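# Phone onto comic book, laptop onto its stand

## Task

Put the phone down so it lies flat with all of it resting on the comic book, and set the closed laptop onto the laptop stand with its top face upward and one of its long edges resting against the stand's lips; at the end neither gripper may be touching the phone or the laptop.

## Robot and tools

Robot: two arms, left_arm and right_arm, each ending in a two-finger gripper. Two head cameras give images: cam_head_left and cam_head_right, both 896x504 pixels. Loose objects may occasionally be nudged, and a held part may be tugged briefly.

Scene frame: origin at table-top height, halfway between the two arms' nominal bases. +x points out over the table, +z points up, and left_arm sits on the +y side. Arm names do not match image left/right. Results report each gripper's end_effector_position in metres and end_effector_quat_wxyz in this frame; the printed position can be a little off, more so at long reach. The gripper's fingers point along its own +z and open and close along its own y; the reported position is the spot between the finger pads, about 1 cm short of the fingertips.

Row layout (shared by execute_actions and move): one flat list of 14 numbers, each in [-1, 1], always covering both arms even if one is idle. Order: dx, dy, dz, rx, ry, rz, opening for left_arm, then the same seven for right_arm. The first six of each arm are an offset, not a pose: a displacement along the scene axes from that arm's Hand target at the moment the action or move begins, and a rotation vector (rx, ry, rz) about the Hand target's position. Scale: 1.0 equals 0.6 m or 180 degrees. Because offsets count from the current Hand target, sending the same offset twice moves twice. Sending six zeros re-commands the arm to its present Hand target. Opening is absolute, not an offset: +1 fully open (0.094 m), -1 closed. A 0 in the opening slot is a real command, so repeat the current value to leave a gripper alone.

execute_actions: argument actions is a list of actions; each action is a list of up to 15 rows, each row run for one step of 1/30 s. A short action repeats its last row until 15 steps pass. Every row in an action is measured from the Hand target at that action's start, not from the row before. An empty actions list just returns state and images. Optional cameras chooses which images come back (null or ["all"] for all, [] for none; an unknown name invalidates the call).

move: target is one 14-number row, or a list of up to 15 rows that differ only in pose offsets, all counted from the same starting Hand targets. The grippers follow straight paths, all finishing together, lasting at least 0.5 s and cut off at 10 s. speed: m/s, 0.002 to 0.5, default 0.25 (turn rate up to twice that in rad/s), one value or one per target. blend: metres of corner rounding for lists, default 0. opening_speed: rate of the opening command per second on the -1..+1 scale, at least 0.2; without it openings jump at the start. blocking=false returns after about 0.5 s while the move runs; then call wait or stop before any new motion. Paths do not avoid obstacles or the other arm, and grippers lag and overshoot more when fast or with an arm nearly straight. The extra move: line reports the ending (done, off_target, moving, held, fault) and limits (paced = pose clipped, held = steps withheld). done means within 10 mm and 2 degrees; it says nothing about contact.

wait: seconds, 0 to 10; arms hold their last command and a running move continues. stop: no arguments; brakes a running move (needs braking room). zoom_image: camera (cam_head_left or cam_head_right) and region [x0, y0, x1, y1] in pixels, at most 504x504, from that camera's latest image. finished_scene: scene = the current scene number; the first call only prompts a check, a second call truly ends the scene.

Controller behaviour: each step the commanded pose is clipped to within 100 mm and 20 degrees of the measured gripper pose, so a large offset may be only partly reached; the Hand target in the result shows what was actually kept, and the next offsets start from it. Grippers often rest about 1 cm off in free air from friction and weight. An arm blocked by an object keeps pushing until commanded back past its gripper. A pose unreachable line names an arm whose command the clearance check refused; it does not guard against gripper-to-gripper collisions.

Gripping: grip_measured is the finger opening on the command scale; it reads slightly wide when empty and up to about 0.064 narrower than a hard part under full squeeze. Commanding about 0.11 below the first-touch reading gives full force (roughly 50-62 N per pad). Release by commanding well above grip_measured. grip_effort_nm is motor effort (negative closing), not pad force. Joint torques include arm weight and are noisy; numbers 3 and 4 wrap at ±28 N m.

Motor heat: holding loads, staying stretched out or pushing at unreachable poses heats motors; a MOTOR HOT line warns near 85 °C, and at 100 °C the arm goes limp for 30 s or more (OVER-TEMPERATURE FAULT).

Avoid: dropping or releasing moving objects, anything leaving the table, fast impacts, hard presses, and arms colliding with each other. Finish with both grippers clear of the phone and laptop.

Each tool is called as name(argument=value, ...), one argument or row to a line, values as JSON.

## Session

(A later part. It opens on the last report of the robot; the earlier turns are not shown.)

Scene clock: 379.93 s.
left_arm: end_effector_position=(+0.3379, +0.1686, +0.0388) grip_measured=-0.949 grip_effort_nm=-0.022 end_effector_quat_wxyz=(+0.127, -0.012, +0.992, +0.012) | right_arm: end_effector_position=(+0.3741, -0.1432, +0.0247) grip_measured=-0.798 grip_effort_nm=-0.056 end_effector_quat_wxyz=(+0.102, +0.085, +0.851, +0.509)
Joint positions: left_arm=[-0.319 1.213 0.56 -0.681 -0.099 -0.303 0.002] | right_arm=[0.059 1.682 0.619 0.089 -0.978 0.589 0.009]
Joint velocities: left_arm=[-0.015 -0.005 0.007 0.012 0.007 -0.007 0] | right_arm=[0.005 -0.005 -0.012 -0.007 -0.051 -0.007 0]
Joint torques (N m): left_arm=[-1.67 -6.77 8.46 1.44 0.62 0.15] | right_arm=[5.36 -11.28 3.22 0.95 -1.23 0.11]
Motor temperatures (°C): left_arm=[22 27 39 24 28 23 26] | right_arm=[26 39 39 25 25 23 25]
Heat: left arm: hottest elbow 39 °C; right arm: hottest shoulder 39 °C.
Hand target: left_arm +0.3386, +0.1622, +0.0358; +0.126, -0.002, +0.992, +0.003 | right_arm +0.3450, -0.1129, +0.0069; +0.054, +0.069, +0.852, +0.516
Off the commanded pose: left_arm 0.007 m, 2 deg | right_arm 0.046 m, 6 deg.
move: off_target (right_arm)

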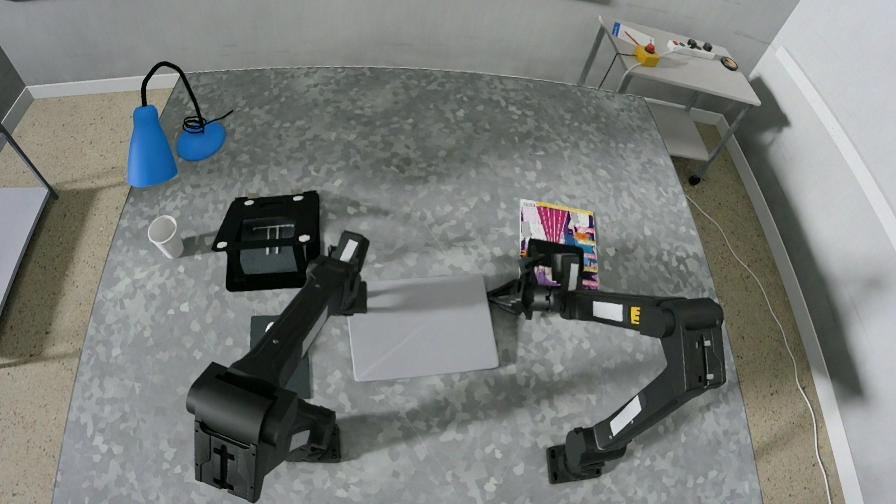

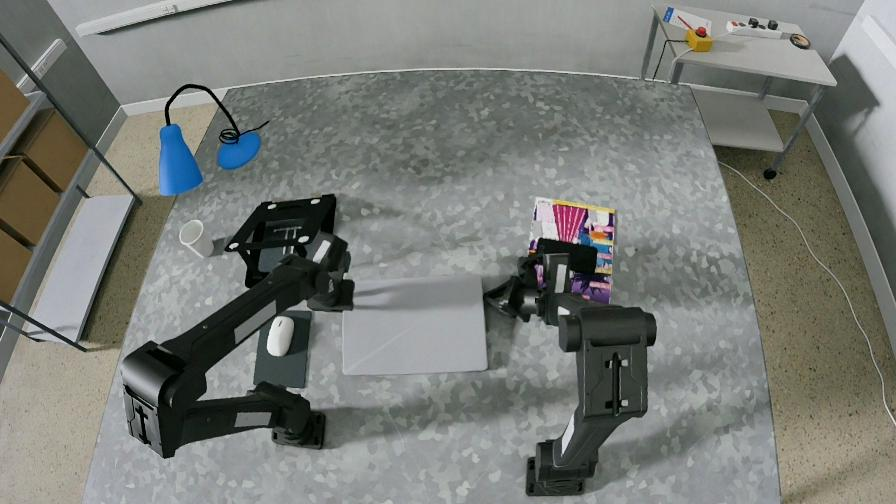

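move(
  target=[
    [0,0,0,0,0,0,-0.95,0.0,-0.09,0.02,0,0,0,-0.8],
    [0,0,0,0,0,0,-0.95,0.03,-0.13,0.02,0,0,0,-0.8],
  ],
  speed=0.1,
  blend=0.01,
)

move(
  target=[0,0,0,0,0,0,-0.95,0.0,0,-0.05,0,0,0,-0.25],
  speed=0.1,
)

Scene clock: 395.10 s.
left_arm: end_effector_position=(+0.3377, +0.1673, +0.0383) grip_measured=-0.949 grip_effort_nm=-0.022 end_effector_quat_wxyz=(+0.126, -0.011, +0.992, +0.008) | right_arm: end_effector_position=(+0.3492, -0.1866, +0.0212) grip_measured=-0.799 grip_effort_nm=-0.051 end_effector_quat_wxyz=(+0.053, +0.069, +0.852, +0.517)
Joint positions: left_arm=[-0.318 1.214 0.56 -0.68 -0.09 -0.301 0.002] | right_arm=[-0.075 1.692 0.673 -0.337 -1.08 0.219 0.009]
Joint velocities: left_arm=[-0.005 -0.005 -0.012 -0.022 0.007 -0.037 -0.001] | right_arm=[-0.015 -0.005 0.012 0.007 -0.051 -0.037 0]
Joint torques (N m): left_arm=[-2.08 -7.12 8.62 1.18 0.29 0.09] | right_arm=[-0.09 -11.58 7.47 0.02 -0.6 0]
Motor temperatures (°C): left_arm=[22 27 39 24 28 23 26] | right_arm=[26 39 39 25 26 23 25]
Heat: left arm: hottest elbow 39 °C; right arm: hottest shoulder 39 °C.
Hand target: left_arm +0.3386, +0.1623, +0.0358; +0.126, -0.002, +0.992, +0.003 | right_arm +0.3632, -0.1911, +0.0193; +0.056, +0.070, +0.851, +0.517
Off the commanded pose: left_arm 0.006 m, 1 deg | right_arm 0.015 m, 0 deg.
move: off_target (right_arm)

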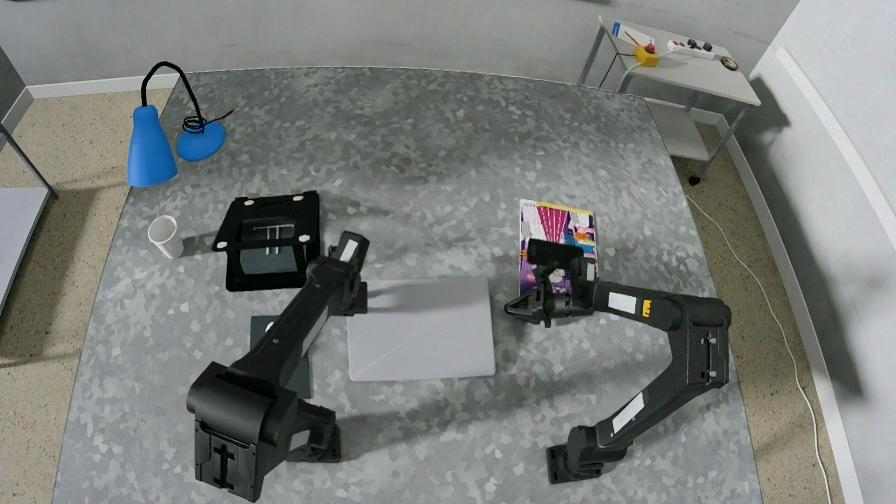

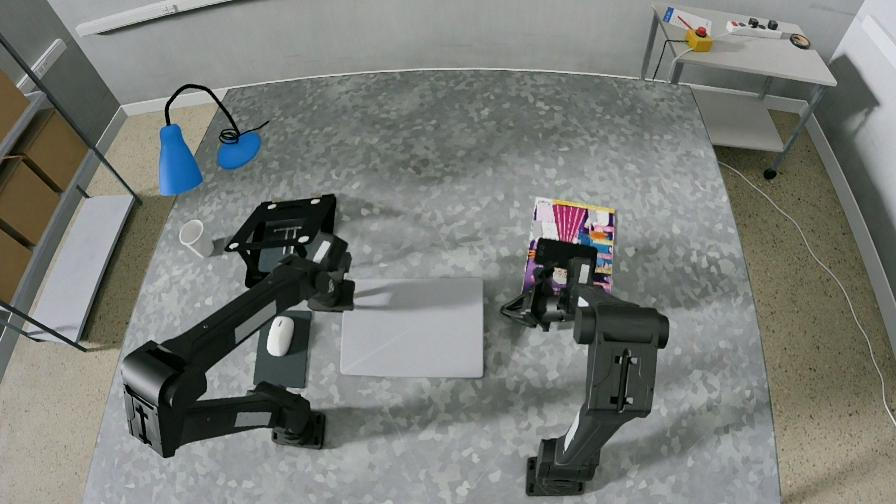

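Scene clock: 396.03 s.
left_arm: end_effector_position=(+0.3377, +0.1673, +0.0383) grip_measured=-0.949 grip_effort_nm=-0.027 end_effector_quat_wxyz=(+0.126, -0.011, +0.992, +0.008) | right_arm: end_effector_position=(+0.3532, -0.1838, +0.0239) grip_measured=-0.253 grip_effort_nm=0.173 end_effector_quat_wxyz=(+0.062, +0.057, +0.838, +0.539)
Joint positions: left_arm=[-0.318 1.214 0.56 -0.68 -0.09 -0.301 0.002] | right_arm=[-0.078 1.714 0.674 -0.291 -1.135 0.217 0.035]
Joint velocities: left_arm=[0.015 0.005 -0.007 0.017 -0.051 -0.037 0] | right_arm=[-0.024 -0.034 -0.002 -0.017 -0.066 -0.051 0.001]
Joint torques (N m): left_arm=[-2.02 -6.77 8.44 1.32 0.28 0.09] | right_arm=[-0.15 -7.06 6.32 1.47 1.23 -0.07]
Motor temperatures (°C): left_arm=[22 27 39 24 28 23 26] | right_arm=[26 39 39 25 26 23 25]
Heat: left arm: hottest elbow 39 °C; right arm: hottest shoulder 39 °C.
Hand target: left_arm +0.3386, +0.1623, +0.0358; +0.126, -0.002, +0.992, +0.003 | right_arm +0.3626, -0.1914, -0.0106; +0.056, +0.070, +0.851, +0.517
Off the commanded pose: left_arm 0.006 m, 1 deg | right_arm 0.037 m, 3 deg.
move: off_target (right_arm)

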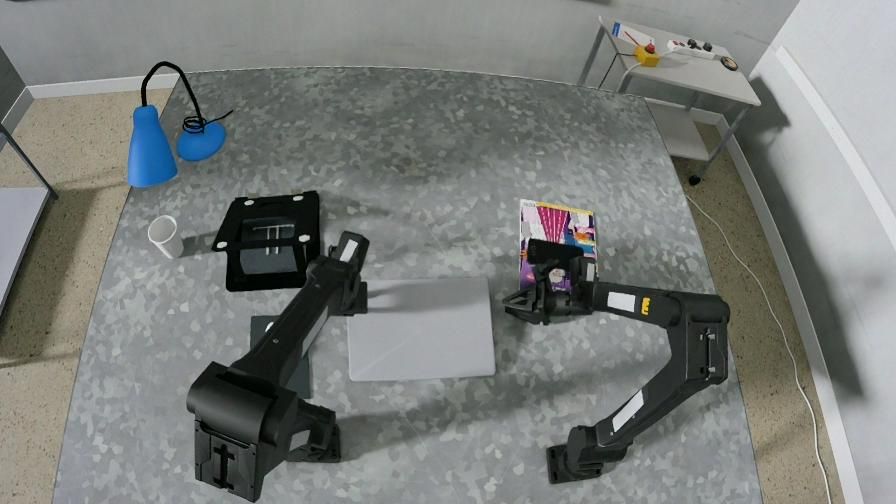

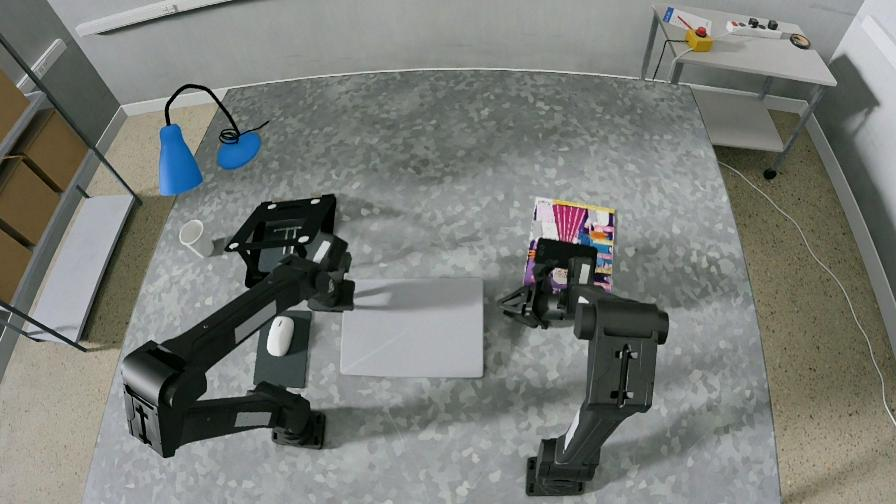

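move(
  target=[0,0,0,0,0,0,-0.95,0.01,0.12,0.005,0,0,0,-0.25],
  speed=0.08,
)

zoom_image(
  camera="cam_head_left",
  region=[440, 220, 640, 332],
)

zoom_image(
  camera="cam_head_right",
  region=[440, 220, 640, 332],
)

Scene clock: 401.77 s.
left_arm: end_effector_position=(+0.3338, +0.1710, +0.0360) grip_measured=-0.949 grip_effort_nm=-0.012 end_effector_quat_wxyz=(+0.121, -0.012, +0.992, +0.016) | right_arm: end_effector_position=(+0.3900, -0.1448, +0.0260) grip_measured=-0.252 grip_effort_nm=0.120 end_effector_quat_wxyz=(+0.099, +0.071, +0.844, +0.523)
Joint positions: left_arm=[-0.317 1.214 0.554 -0.688 -0.102 -0.301 0.002] | right_arm=[0.042 1.726 0.674 0.059 -1.027 0.549 0.035]
Joint velocities: left_arm=[-0.005 0.005 0.007 -0.002 -0.051 -0.007 0.001] | right_arm=[0.005 -0.015 -0.002 0.007 -0.051 -0.051 0.001]
Joint torques (N m): left_arm=[-2.02 -7.41 9.1 1.51 0.75 0.1] | right_arm=[4.78 -9.35 3.81 1.21 0.02 0.06]
Motor temperatures (°C): left_arm=[22 27 39 24 27 23 26] | right_arm=[26 39 39 25 26 23 25]
Heat: left arm: hottest elbow 39 °C; right arm: hottest shoulder 39 °C.
Hand target: left_arm +0.3387, +0.1622, +0.0359; +0.126, -0.002, +0.992, +0.003 | right_arm +0.3684, -0.1193, -0.0086; +0.054, +0.069, +0.852, +0.516
Off the commanded pose: left_arm 0.010 m, 2 deg | right_arm 0.047 m, 5 deg.
move: off_target (right_arm)

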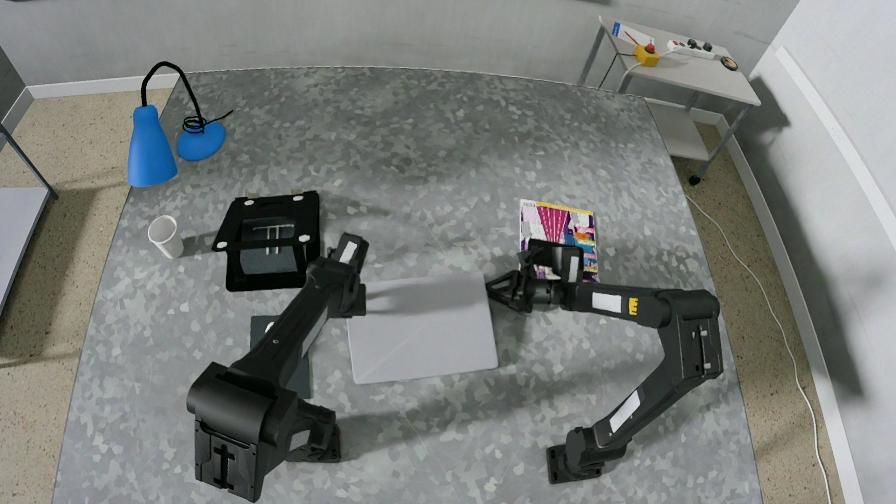

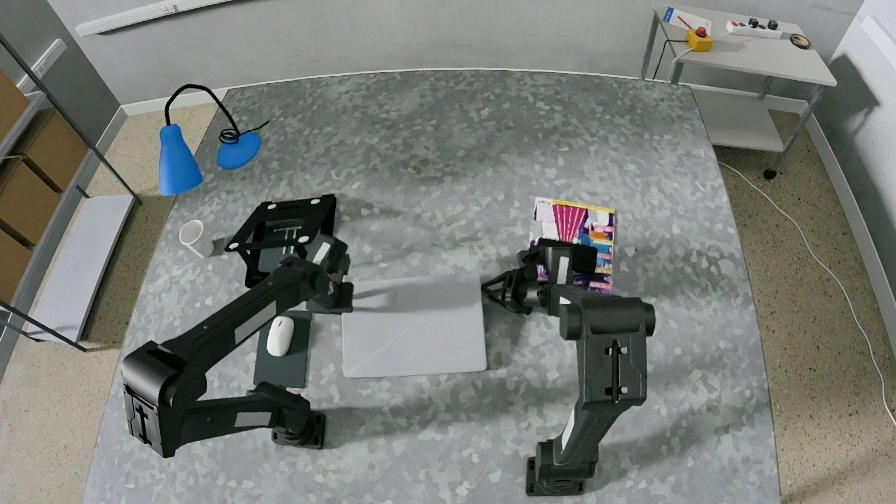

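Scaled by 2.520.

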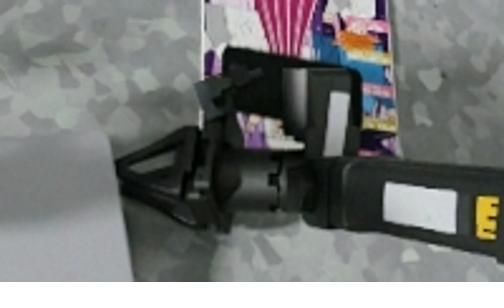

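Scaled by 2.520.

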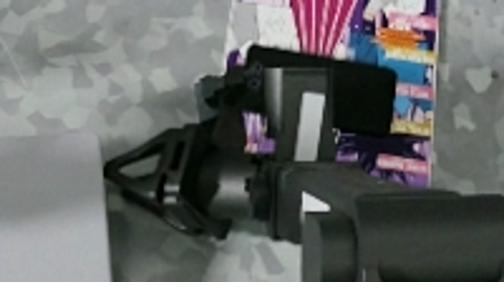

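move(
  target=[0,0,0,0,0,0,-0.95,0,0,0,0,0,0,-0.72],
  speed=0.08,
  opening_speed=0.4,
)

zoom_image(
  camera="cam_head_left",
  region=[440, 220, 640, 332],
)

Scene clock: 405.77 s.
left_arm: end_effector_position=(+0.3339, +0.1697, +0.0358) grip_measured=-0.949 grip_effort_nm=-0.012 end_effector_quat_wxyz=(+0.121, -0.012, +0.993, +0.013) | right_arm: end_effector_position=(+0.3835, -0.1285, +0.0169) grip_measured=-0.719 grip_effort_nm=-0.027 end_effector_quat_wxyz=(+0.087, +0.058, +0.847, +0.521)
Joint positions: left_arm=[-0.317 1.215 0.554 -0.686 -0.095 -0.301 0.002] | right_arm=[0.084 1.749 0.674 0.077 -1.016 0.551 0.013]
Joint velocities: left_arm=[-0.005 -0.015 0.002 -0.012 -0.051 0.007 -0.001] | right_arm=[-0.015 -0.015 -0.007 0.002 0.051 -0.007 -0.001]
Joint torques (N m): left_arm=[-2.73 -7.12 8.85 1.54 0.48 0.12] | right_arm=[2.2 -10.75 3.95 1.14 -0.3 0.19]
Motor temperatures (°C): left_arm=[22 27 39 24 28 23 26] | right_arm=[26 39 39 25 26 23 25]
Heat: left arm: hottest elbow 39 °C; right arm: hottest shoulder 39 °C.
Hand target: left_arm +0.3387, +0.1623, +0.0358; +0.126, -0.002, +0.992, +0.003 | right_arm +0.3683, -0.1193, -0.0086; +0.054, +0.069, +0.852, +0.516
Off the commanded pose: left_arm 0.009 m, 2 deg | right_arm 0.031 m, 4 deg.
move: off_target (right_arm)

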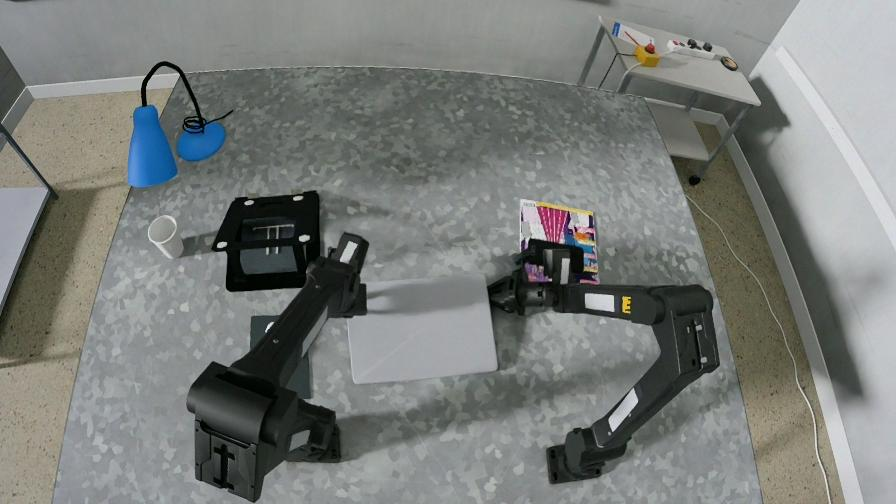

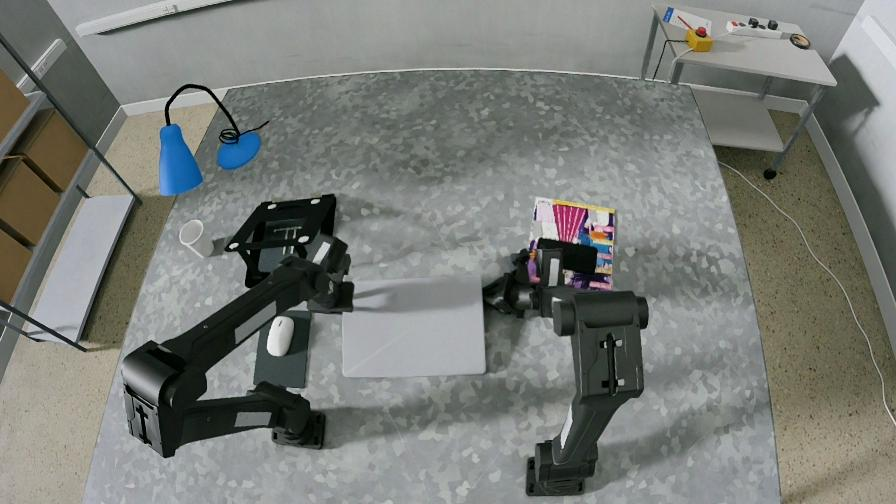

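Scaled by 2.520.

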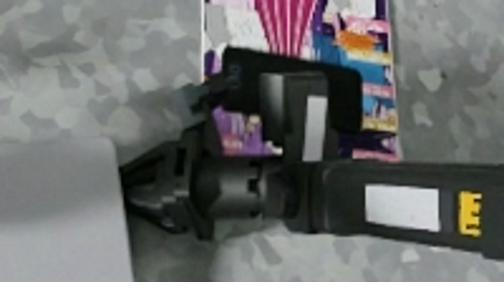

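move(
  target=[0,0,0,0,0,0,-0.95,0.0,0.01,0.1,0,0,0,-0.72],
  speed=0.06,
)

zoom_image(
  camera="cam_head_left",
  region=[440, 220, 640, 332],
)

zoom_image(
  camera="cam_head_right",
  region=[440, 220, 640, 332],
)

Scene clock: 418.40 s.
left_arm: end_effector_position=(+0.3341, +0.1685, +0.0358) grip_measured=-0.949 grip_effort_nm=-0.012 end_effector_quat_wxyz=(+0.121, -0.011, +0.993, +0.009) | right_arm: end_effector_position=(+0.3717, -0.1273, +0.0347) grip_measured=-0.720 grip_effort_nm=-0.012 end_effector_quat_wxyz=(+0.056, +0.087, +0.856, +0.506)
Joint positions: left_arm=[-0.317 1.215 0.554 -0.684 -0.088 -0.301 0.002] | right_arm=[0.096 1.663 0.674 -0.071 -0.986 0.582 0.013]
Joint velocities: left_arm=[-0.015 -0.005 0.007 -0.007 -0.007 0.037 0] | right_arm=[0.005 -0.005 0.012 -0.002 0.051 -0.037 0]
Joint torques (N m): left_arm=[-1.73 -7.24 9.14 1.46 0.17 0.09] | right_arm=[2.78 -17.08 6 0.53 -1.04 0.18]
Motor temperatures (°C): left_arm=[22 27 39 24 27 23 26] | right_arm=[26 38 39 25 25 23 25]
Heat: left arm: hottest elbow 39 °C; right arm: hottest elbow 39 °C.
Hand target: left_arm +0.3386, +0.1623, +0.0358; +0.126, -0.002, +0.992, +0.003 | right_arm +0.3696, -0.1128, +0.0513; +0.054, +0.069, +0.852, +0.516
Off the commanded pose: left_arm 0.008 m, 1 deg | right_arm 0.022 m, 2 deg.
move: off_target (right_arm)

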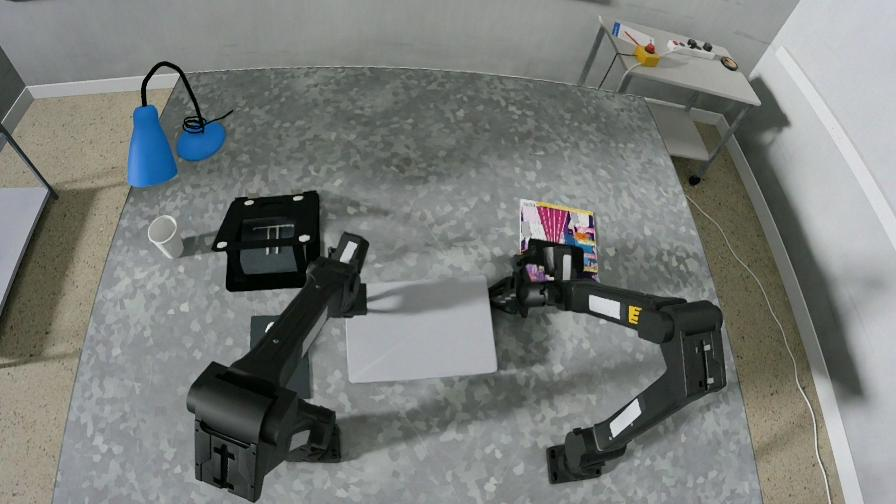

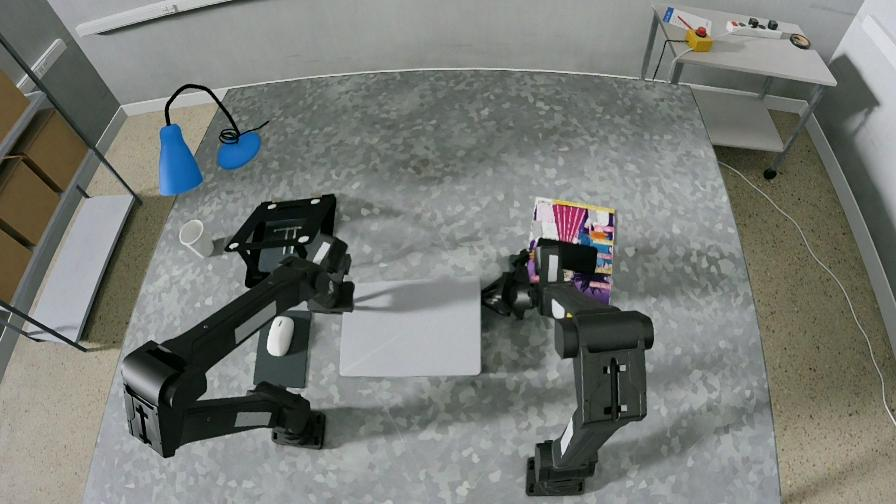

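Scaled by 2.520.

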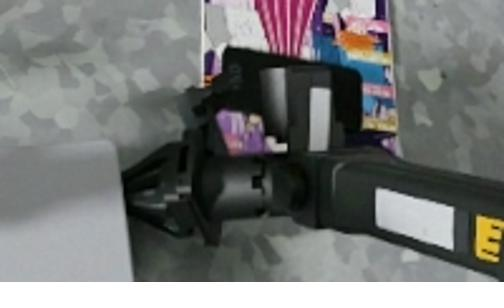

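Scaled by 2.520.

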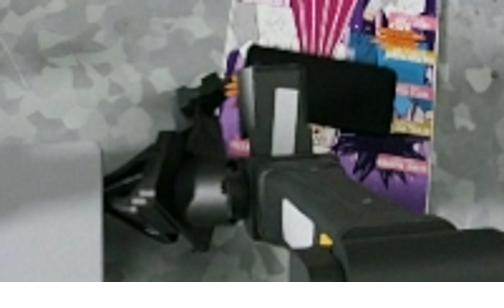

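move(
  target=[0,0,0,0,0,0,-0.95,0.0,0.0,0.09,0,0,0,-0.72],
  speed=0.06,
)

zoom_image(
  camera="cam_head_left",
  region=[440, 220, 640, 332],
)

zoom_image(
  camera="cam_head_right",
  region=[440, 220, 640, 332],
)

Scene clock: 423.43 s.
left_arm: end_effector_position=(+0.3361, +0.1664, +0.0370) grip_measured=-0.949 grip_effort_nm=-0.007 end_effector_quat_wxyz=(+0.125, -0.011, +0.992, +0.004) | right_arm: end_effector_position=(+0.3557, -0.1190, +0.0898) grip_measured=-0.720 grip_effort_nm=-0.012 end_effector_quat_wxyz=(+0.044, +0.079, +0.854, +0.513)
Joint positions: left_arm=[-0.317 1.212 0.554 -0.674 -0.081 -0.301 0.002] | right_arm=[0.117 1.497 0.683 -0.249 -1.002 0.59 0.013]
Joint velocities: left_arm=[0.005 0.005 0.002 -0.007 -0.007 -0.051 0] | right_arm=[0.005 -0.005 0.017 0.002 -0.037 0.022 0]
Joint torques (N m): left_arm=[-2.37 -6.48 9.18 1.1 -0.05 0.04] | right_arm=[1.44 -13.1 9.88 0.61 -0.46 0.16]
Motor temperatures (°C): left_arm=[22 27 39 24 27 23 26] | right_arm=[26 39 39 25 26 23 25]
Heat: left arm: hottest elbow 39 °C; right arm: hottest shoulder 39 °C.
Hand target: left_arm +0.3387, +0.1623, +0.0359; +0.126, -0.002, +0.992, +0.003 | right_arm +0.3707, -0.1122, +0.1052; +0.054, +0.069, +0.852, +0.516
Off the commanded pose: left_arm 0.005 m, 1 deg | right_arm 0.022 m, 2 deg.
move: off_target (right_arm)

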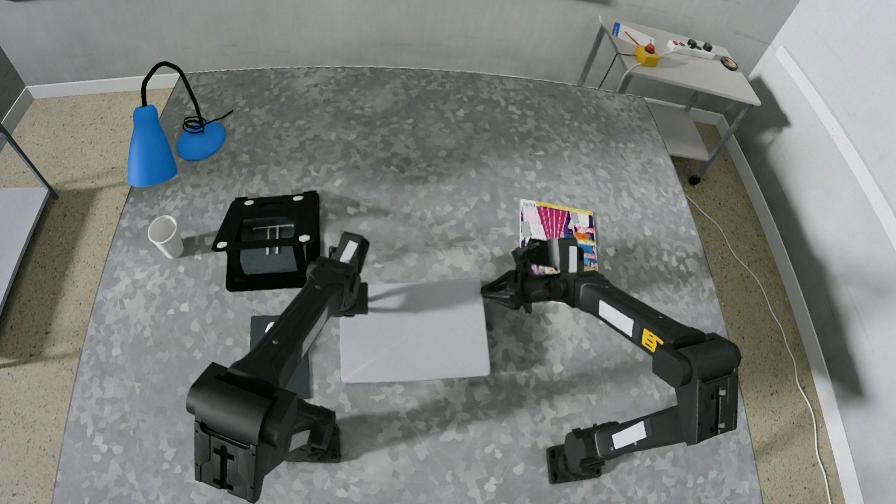

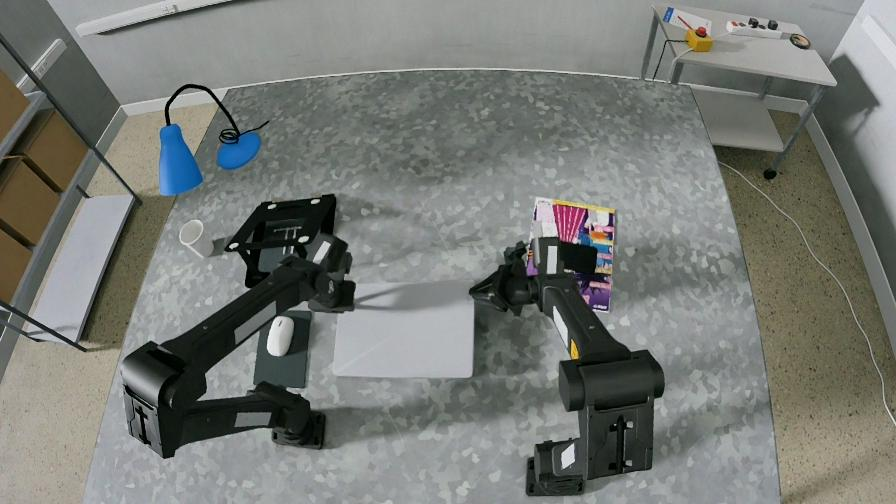

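Scaled by 2.520.

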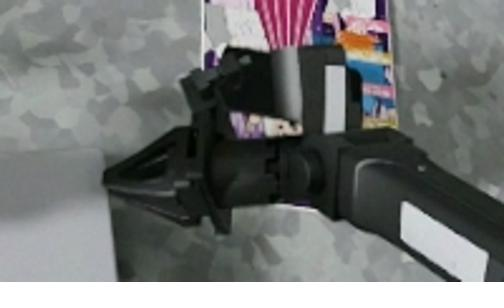

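Scaled by 2.520.

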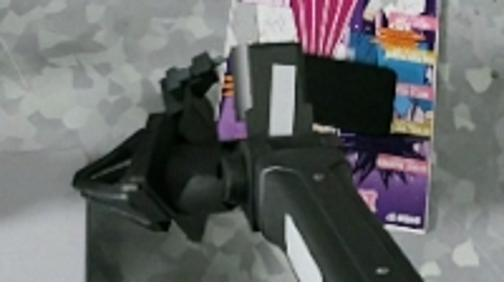

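move(
  target=[
    [0,0,0,0,0,0,-0.95,0.0,-0.15,0.0,0.0438,-0.0077,0,-0.45],
    [0,-0.02,0,0,0,0,-0.95,0.0,-0.155,-0.13,0.0438,-0.0077,0,-0.45],
    [0,-0.03,0,0,0,0,-0.95,0.0,-0.155,-0.19,0.0438,-0.0077,0,-0.45],
  ],
  speed=[0.15,0.15,0.06],
  blend=0.02,
)

zoom_image(
  camera="cam_head_left",
  region=[440, 220, 640, 332],
)

Scene clock: 435.60 s.
left_arm: end_effector_position=(+0.3334, +0.1562, +0.0371) grip_measured=-0.949 grip_effort_nm=-0.012 end_effector_quat_wxyz=(+0.129, -0.010, +0.992, +0.009) | right_arm: end_effector_position=(+0.3584, -0.2007, +0.0260) grip_measured=-0.451 grip_effort_nm=0.061 end_effector_quat_wxyz=(+0.065, +0.062, +0.805, +0.586)
Joint positions: left_arm=[-0.363 1.213 0.554 -0.674 -0.103 -0.341 0.002] | right_arm=[-0.143 1.779 0.705 -0.345 -1.258 0.128 0.026]
Joint velocities: left_arm=[0.005 -0.005 -0.002 0.002 -0.007 0.051 -0.001] | right_arm=[0.005 -0.015 -0.007 -0.022 0.051 0.007 0]
Joint torques (N m): left_arm=[-2.67 -5.54 10.45 1.05 0.24 -0.14] | right_arm=[-0.15 -7.06 6.19 1.51 0.37 -0.14]
Motor temperatures (°C): left_arm=[22 27 39 24 27 23 26] | right_arm=[26 38 41 25 25 23 25]
Heat: left arm: hottest elbow 39 °C; right arm: hottest elbow 41 °C.
Hand target: left_arm +0.3385, +0.1443, +0.0359; +0.126, -0.002, +0.992, +0.003 | right_arm +0.3682, -0.2067, -0.0077; +0.063, +0.068, +0.813, +0.575
Off the commanded pose: left_arm 0.013 m, 1 deg | right_arm 0.037 m, 2 deg.
move: off_target (left_arm, right_arm); blend cut to 0.018 m at target 2

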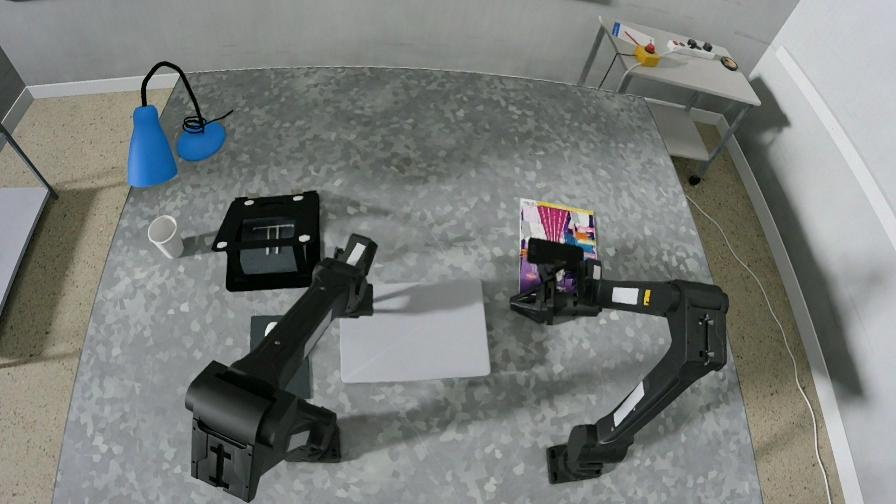

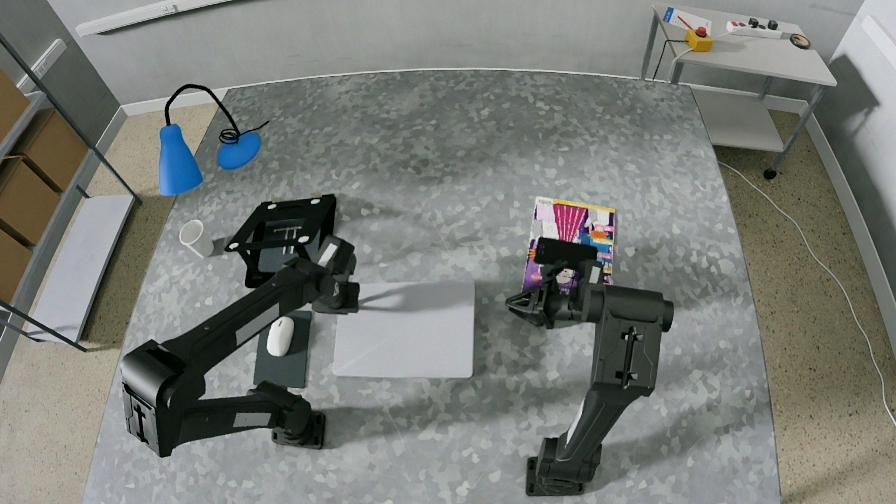

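Scaled by 2.520.

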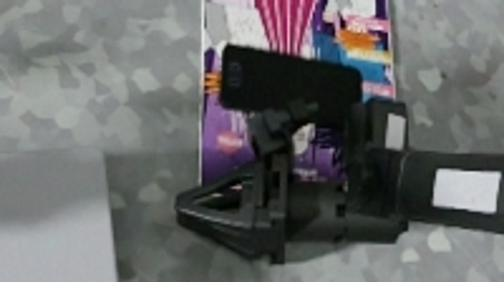

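move(
  target=[
    [0,0,0.08,0,0,0,-0.95,0,0,0.025,0,0,0,-0.45],
    [0,0.11,0.07,0,0,0,-0.95,0,0,0.025,0,0,0,-0.45],
    [0,0.115,-0.043,0,0,0,-0.95,0,0,0.025,0,0,0,-0.45],
  ],
  speed=0.12,
  blend=0.01,
)

Scene clock: 446.80 s.
left_arm: end_effector_position=(+0.3393, +0.2091, +0.0147) grip_measured=-0.949 grip_effort_nm=-0.012 end_effector_quat_wxyz=(+0.127, +0.000, +0.992, +0.004) | right_arm: end_effector_position=(+0.3583, -0.2007, +0.0260) grip_measured=-0.451 grip_effort_nm=0.061 end_effector_quat_wxyz=(+0.064, +0.063, +0.805, +0.586)
Joint positions: left_arm=[-0.158 1.248 0.505 -0.576 -0.04 -0.124 0.002] | right_arm=[-0.143 1.779 0.705 -0.346 -1.258 0.128 0.026]
Joint velocities: left_arm=[0.005 -0.024 0.007 -0.027 0.022 -0.022 0] | right_arm=[-0.005 0.015 0.002 -0.012 -0.037 -0.022 0]
Joint torques (N m): left_arm=[0.26 -7.12 7.53 1.2 0.1 0.11] | right_arm=[-0.03 -10.23 6.45 0.49 0.36 -0.09]
Motor temperatures (°C): left_arm=[22 27 39 24 27 23 26] | right_arm=[26 38 40 25 25 23 25]
Heat: left arm: hottest elbow 39 °C; right arm: hottest elbow 40 °C.
Hand target: left_arm +0.3388, +0.2132, +0.0100; +0.125, -0.002, +0.992, +0.004 | right_arm +0.3685, -0.2066, +0.0073; +0.063, +0.068, +0.813, +0.575
Off the commanded pose: left_arm 0.006 m, 0 deg | right_arm 0.022 m, 2 deg.
move: off_target (right_arm)

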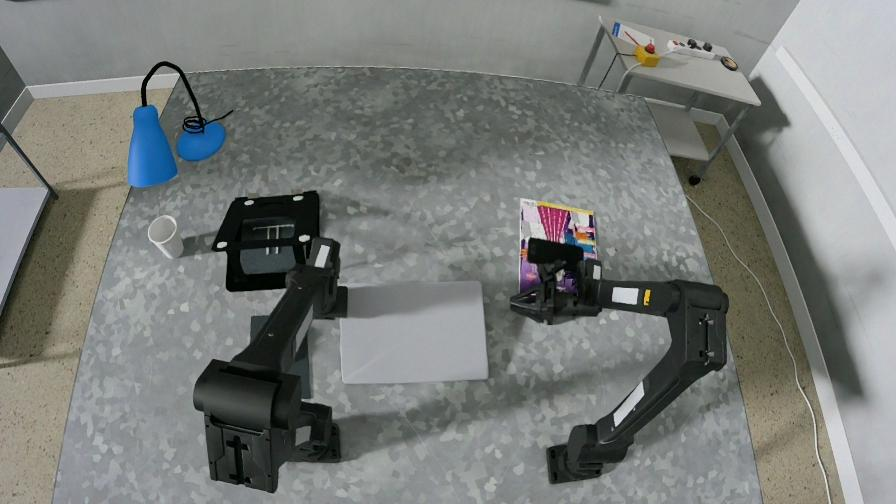

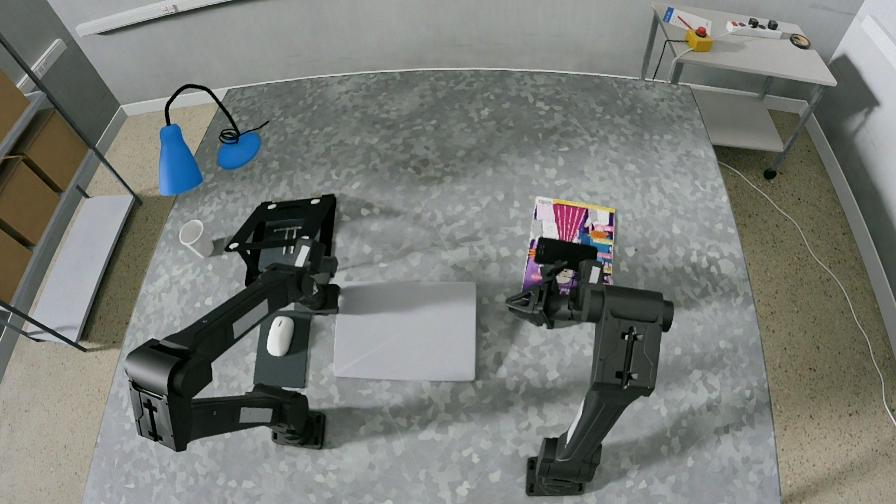

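move(
  target=[
    [0,0,0,0,0,0,-0.95,0,0,0.0,-0.0667,0.0118,0,-0.3],
    [0,0,0,0,0,0,-0.95,0,0,-0.03,-0.0667,0.0118,0,-0.3],
    [0,0,0,0,0,0,-0.95,0.0,0.22,-0.035,-0.0667,0.0118,0,-0.3],
  ],
  speed=0.08,
)

zoom_image(
  camera="cam_head_left",
  region=[440, 220, 640, 332],
)

zoom_image(
  camera="cam_head_right",
  region=[440, 220, 640, 332],
)

Scene clock: 458.07 s.
left_arm: end_effector_position=(+0.3375, +0.2151, +0.0126) grip_measured=-0.949 grip_effort_nm=-0.007 end_effector_quat_wxyz=(+0.124, -0.007, +0.992, +0.008) | right_arm: end_effector_position=(+0.4012, -0.1019, +0.0254) grip_measured=-0.302 grip_effort_nm=0.110 end_effector_quat_wxyz=(+0.109, +0.073, +0.861, +0.491)
Joint positions: left_arm=[-0.143 1.25 0.5 -0.576 -0.046 -0.124 0.002] | right_arm=[0.168 1.723 0.698 0.133 -0.884 0.672 0.033]
Joint velocities: left_arm=[-0.005 -0.005 -0.022 0.007 -0.051 -0.022 -0.001] | right_arm=[0.005 0.005 0.002 -0.002 -0.037 -0.051 0]
Joint torques (N m): left_arm=[-0.97 -7.47 7.72 1.21 0.31 0.13] | right_arm=[5.19 -9.7 3.4 1.06 -0.43 0.18]
Motor temperatures (°C): left_arm=[22 27 38 24 27 23 26] | right_arm=[26 38 40 25 25 23 25]
Heat: left arm: hottest elbow 38 °C; right arm: hottest elbow 40 °C.
Hand target: left_arm +0.3387, +0.2133, +0.0100; +0.125, -0.002, +0.992, +0.004 | right_arm +0.3678, -0.0743, -0.0153; +0.050, +0.069, +0.870, +0.485
Off the commanded pose: left_arm 0.003 m, 1 deg | right_arm 0.058 m, 6 deg.
move: off_target (right_arm)

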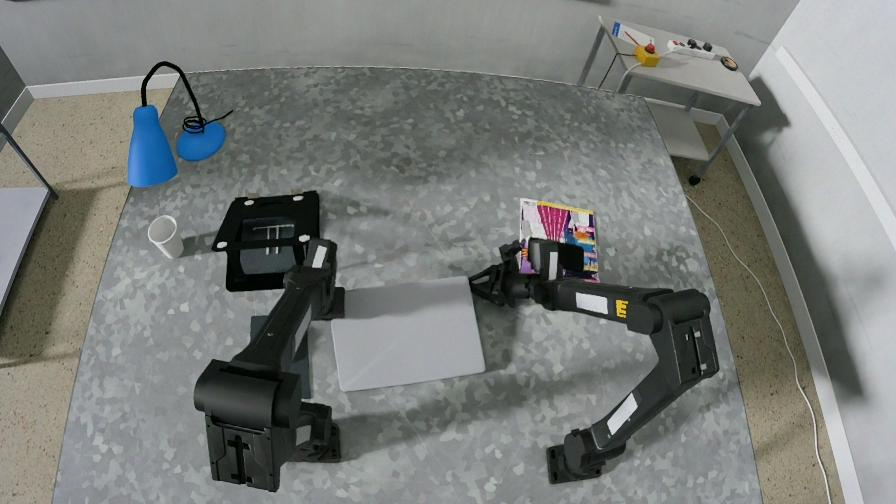

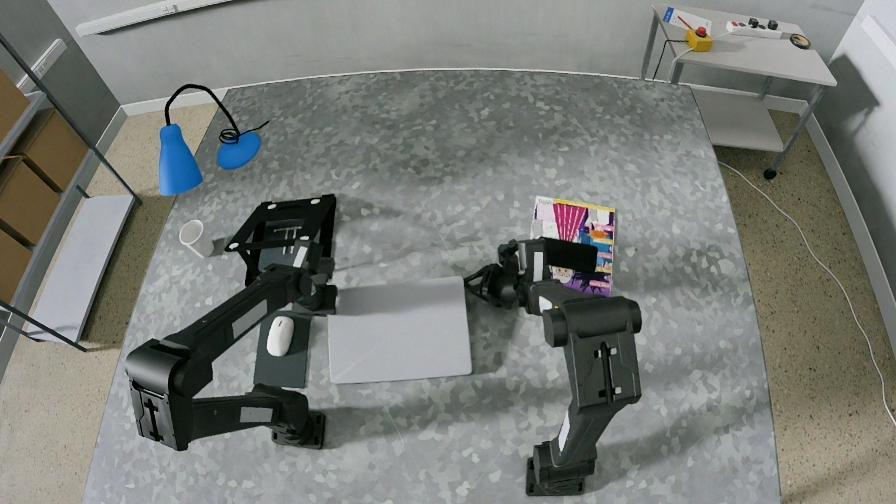

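Scaled by 2.520.

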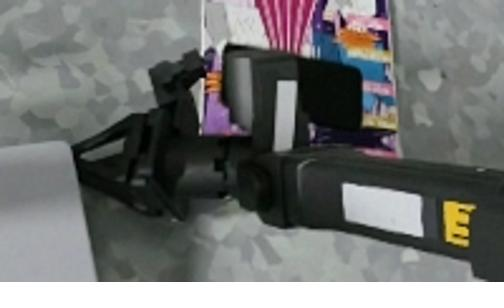

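Scaled by 2.520.

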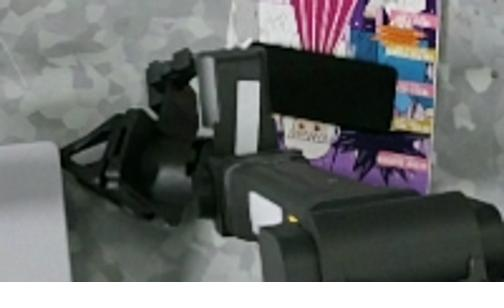

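move(
  target=[0,0,0,0,0,0,-0.95,-0.06,0.08,0.0,0,0,0,-0.3],
  speed=0.06,
)

zoom_image(
  camera="cam_head_left",
  region=[420, 220, 620, 332],
)

zoom_image(
  camera="cam_head_right",
  region=[420, 220, 620, 332],
)

Scene clock: 462.80 s.
left_arm: end_effector_position=(+0.3378, +0.2250, +0.0124) grip_measured=-0.950 grip_effort_nm=-0.002 end_effector_quat_wxyz=(+0.125, -0.018, +0.992, +0.021) | right_arm: end_effector_position=(+0.3915, -0.0733, +0.0244) grip_measured=-0.302 grip_effort_nm=0.110 end_effector_quat_wxyz=(+0.135, +0.092, +0.858, +0.487)
Joint positions: left_arm=[-0.124 1.251 0.499 -0.576 -0.07 -0.124 0.002] | right_arm=[0.261 1.714 0.636 0.327 -0.773 0.828 0.033]
Joint velocities: left_arm=[-0.005 0.005 -0.002 0.012 -0.007 0.037 0] | right_arm=[0.005 0.005 -0.002 -0.012 0.007 0.007 -0.001]
Joint torques (N m): left_arm=[-3.6 -7.41 8.02 1.21 1.17 0.12] | right_arm=[8.59 -10.58 2.14 0.51 -1.16 0.27]
Motor temperatures (°C): left_arm=[22 27 38 24 27 23 26] | right_arm=[26 38 39 25 25 23 25]
Heat: left arm: hottest elbow 38 °C; right arm: hottest elbow 39 °C.
Hand target: left_arm +0.3388, +0.2132, +0.0100; +0.125, -0.002, +0.992, +0.004 | right_arm +0.3320, -0.0258, -0.0154; +0.049, +0.069, +0.871, +0.484
Off the commanded pose: left_arm 0.012 m, 3 deg | right_arm 0.086 m, 10 deg.
move: off_target (left_arm, right_arm)

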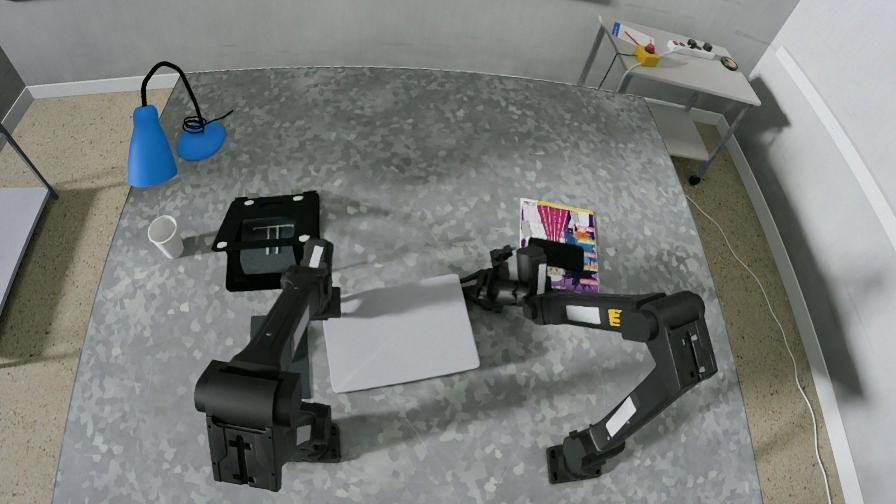

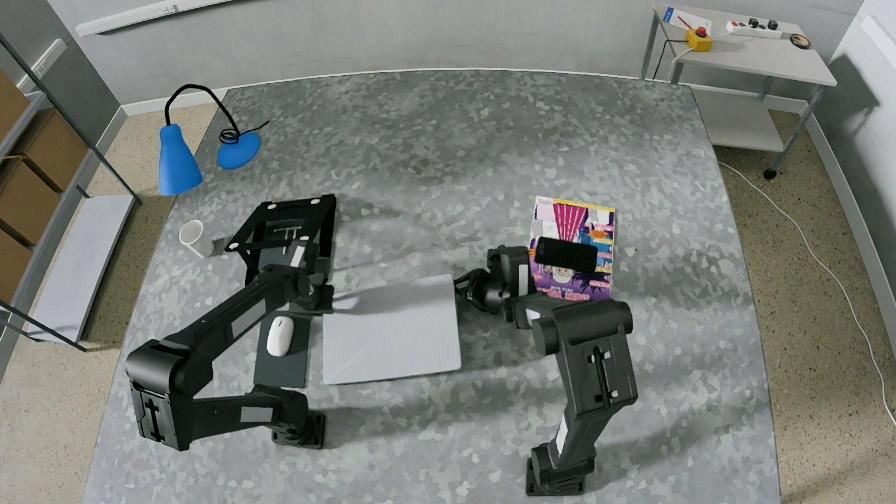

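Scaled by 2.520.

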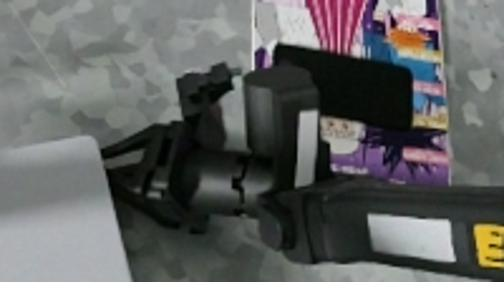

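Scaled by 2.520.

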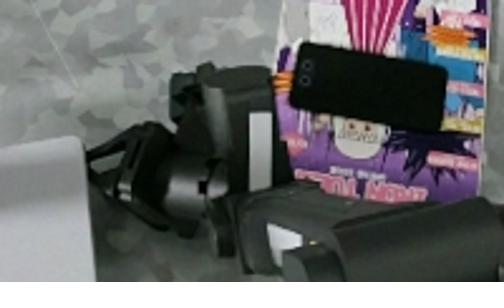

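move(
  target=[0,0,0,0,0,0,-0.95,0,0,0,0,0,0,-0.65],
  speed=0.06,
  opening_speed=0.3,
)

zoom_image(
  camera="cam_head_left",
  region=[420, 220, 620, 332],
)

zoom_image(
  camera="cam_head_right",
  region=[420, 220, 620, 332],
)

Scene clock: 467.20 s.
left_arm: end_effector_position=(+0.3379, +0.2261, +0.0124) grip_measured=-0.950 grip_effort_nm=0.002 end_effector_quat_wxyz=(+0.125, -0.020, +0.992, +0.023) | right_arm: end_effector_position=(+0.3778, -0.0638, +0.0188) grip_measured=-0.650 grip_effort_nm=0.022 end_effector_quat_wxyz=(+0.119, +0.089, +0.861, +0.486)
Joint positions: left_arm=[-0.122 1.251 0.499 -0.576 -0.072 -0.124 0.002] | right_arm=[0.289 1.715 0.621 0.324 -0.77 0.841 0.016]
Joint velocities: left_arm=[0.015 -0.005 -0.002 0.002 -0.022 -0.066 0.001] | right_arm=[-0.015 -0.005 -0.002 -0.002 -0.022 0.037 0]
Joint torques (N m): left_arm=[-2.9 -7.41 7.72 1.24 1.32 0.12] | right_arm=[7 -9.93 3.08 1.02 -1.16 0.16]
Motor temperatures (°C): left_arm=[22 27 38 24 28 23 26] | right_arm=[26 38 39 25 26 23 25]
Heat: left arm: hottest elbow 38 °C; right arm: hottest elbow 39 °C.
Hand target: left_arm +0.3388, +0.2132, +0.0100; +0.125, -0.002, +0.992, +0.004 | right_arm +0.3320, -0.0258, -0.0154; +0.049, +0.069, +0.871, +0.484
Off the commanded pose: left_arm 0.013 m, 3 deg | right_arm 0.069 m, 8 deg.
move: off_target (left_arm, right_arm)

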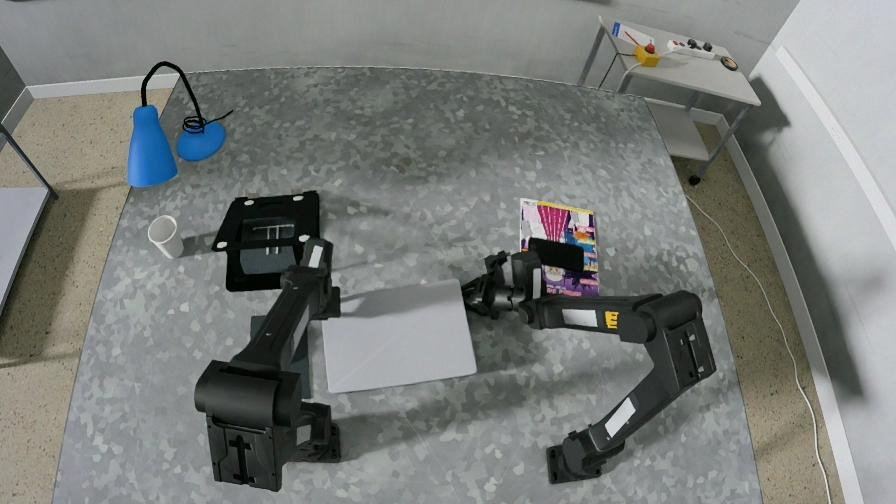

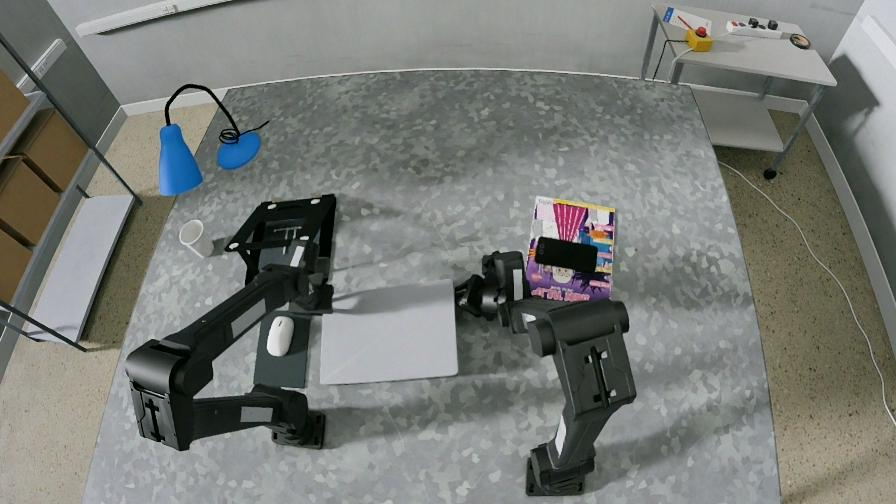

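Scaled by 2.520.

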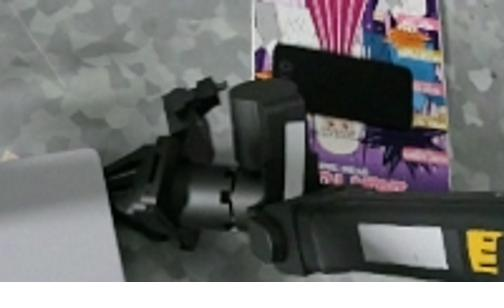

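Scaled by 2.520.

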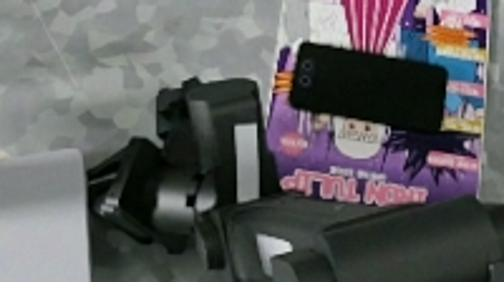

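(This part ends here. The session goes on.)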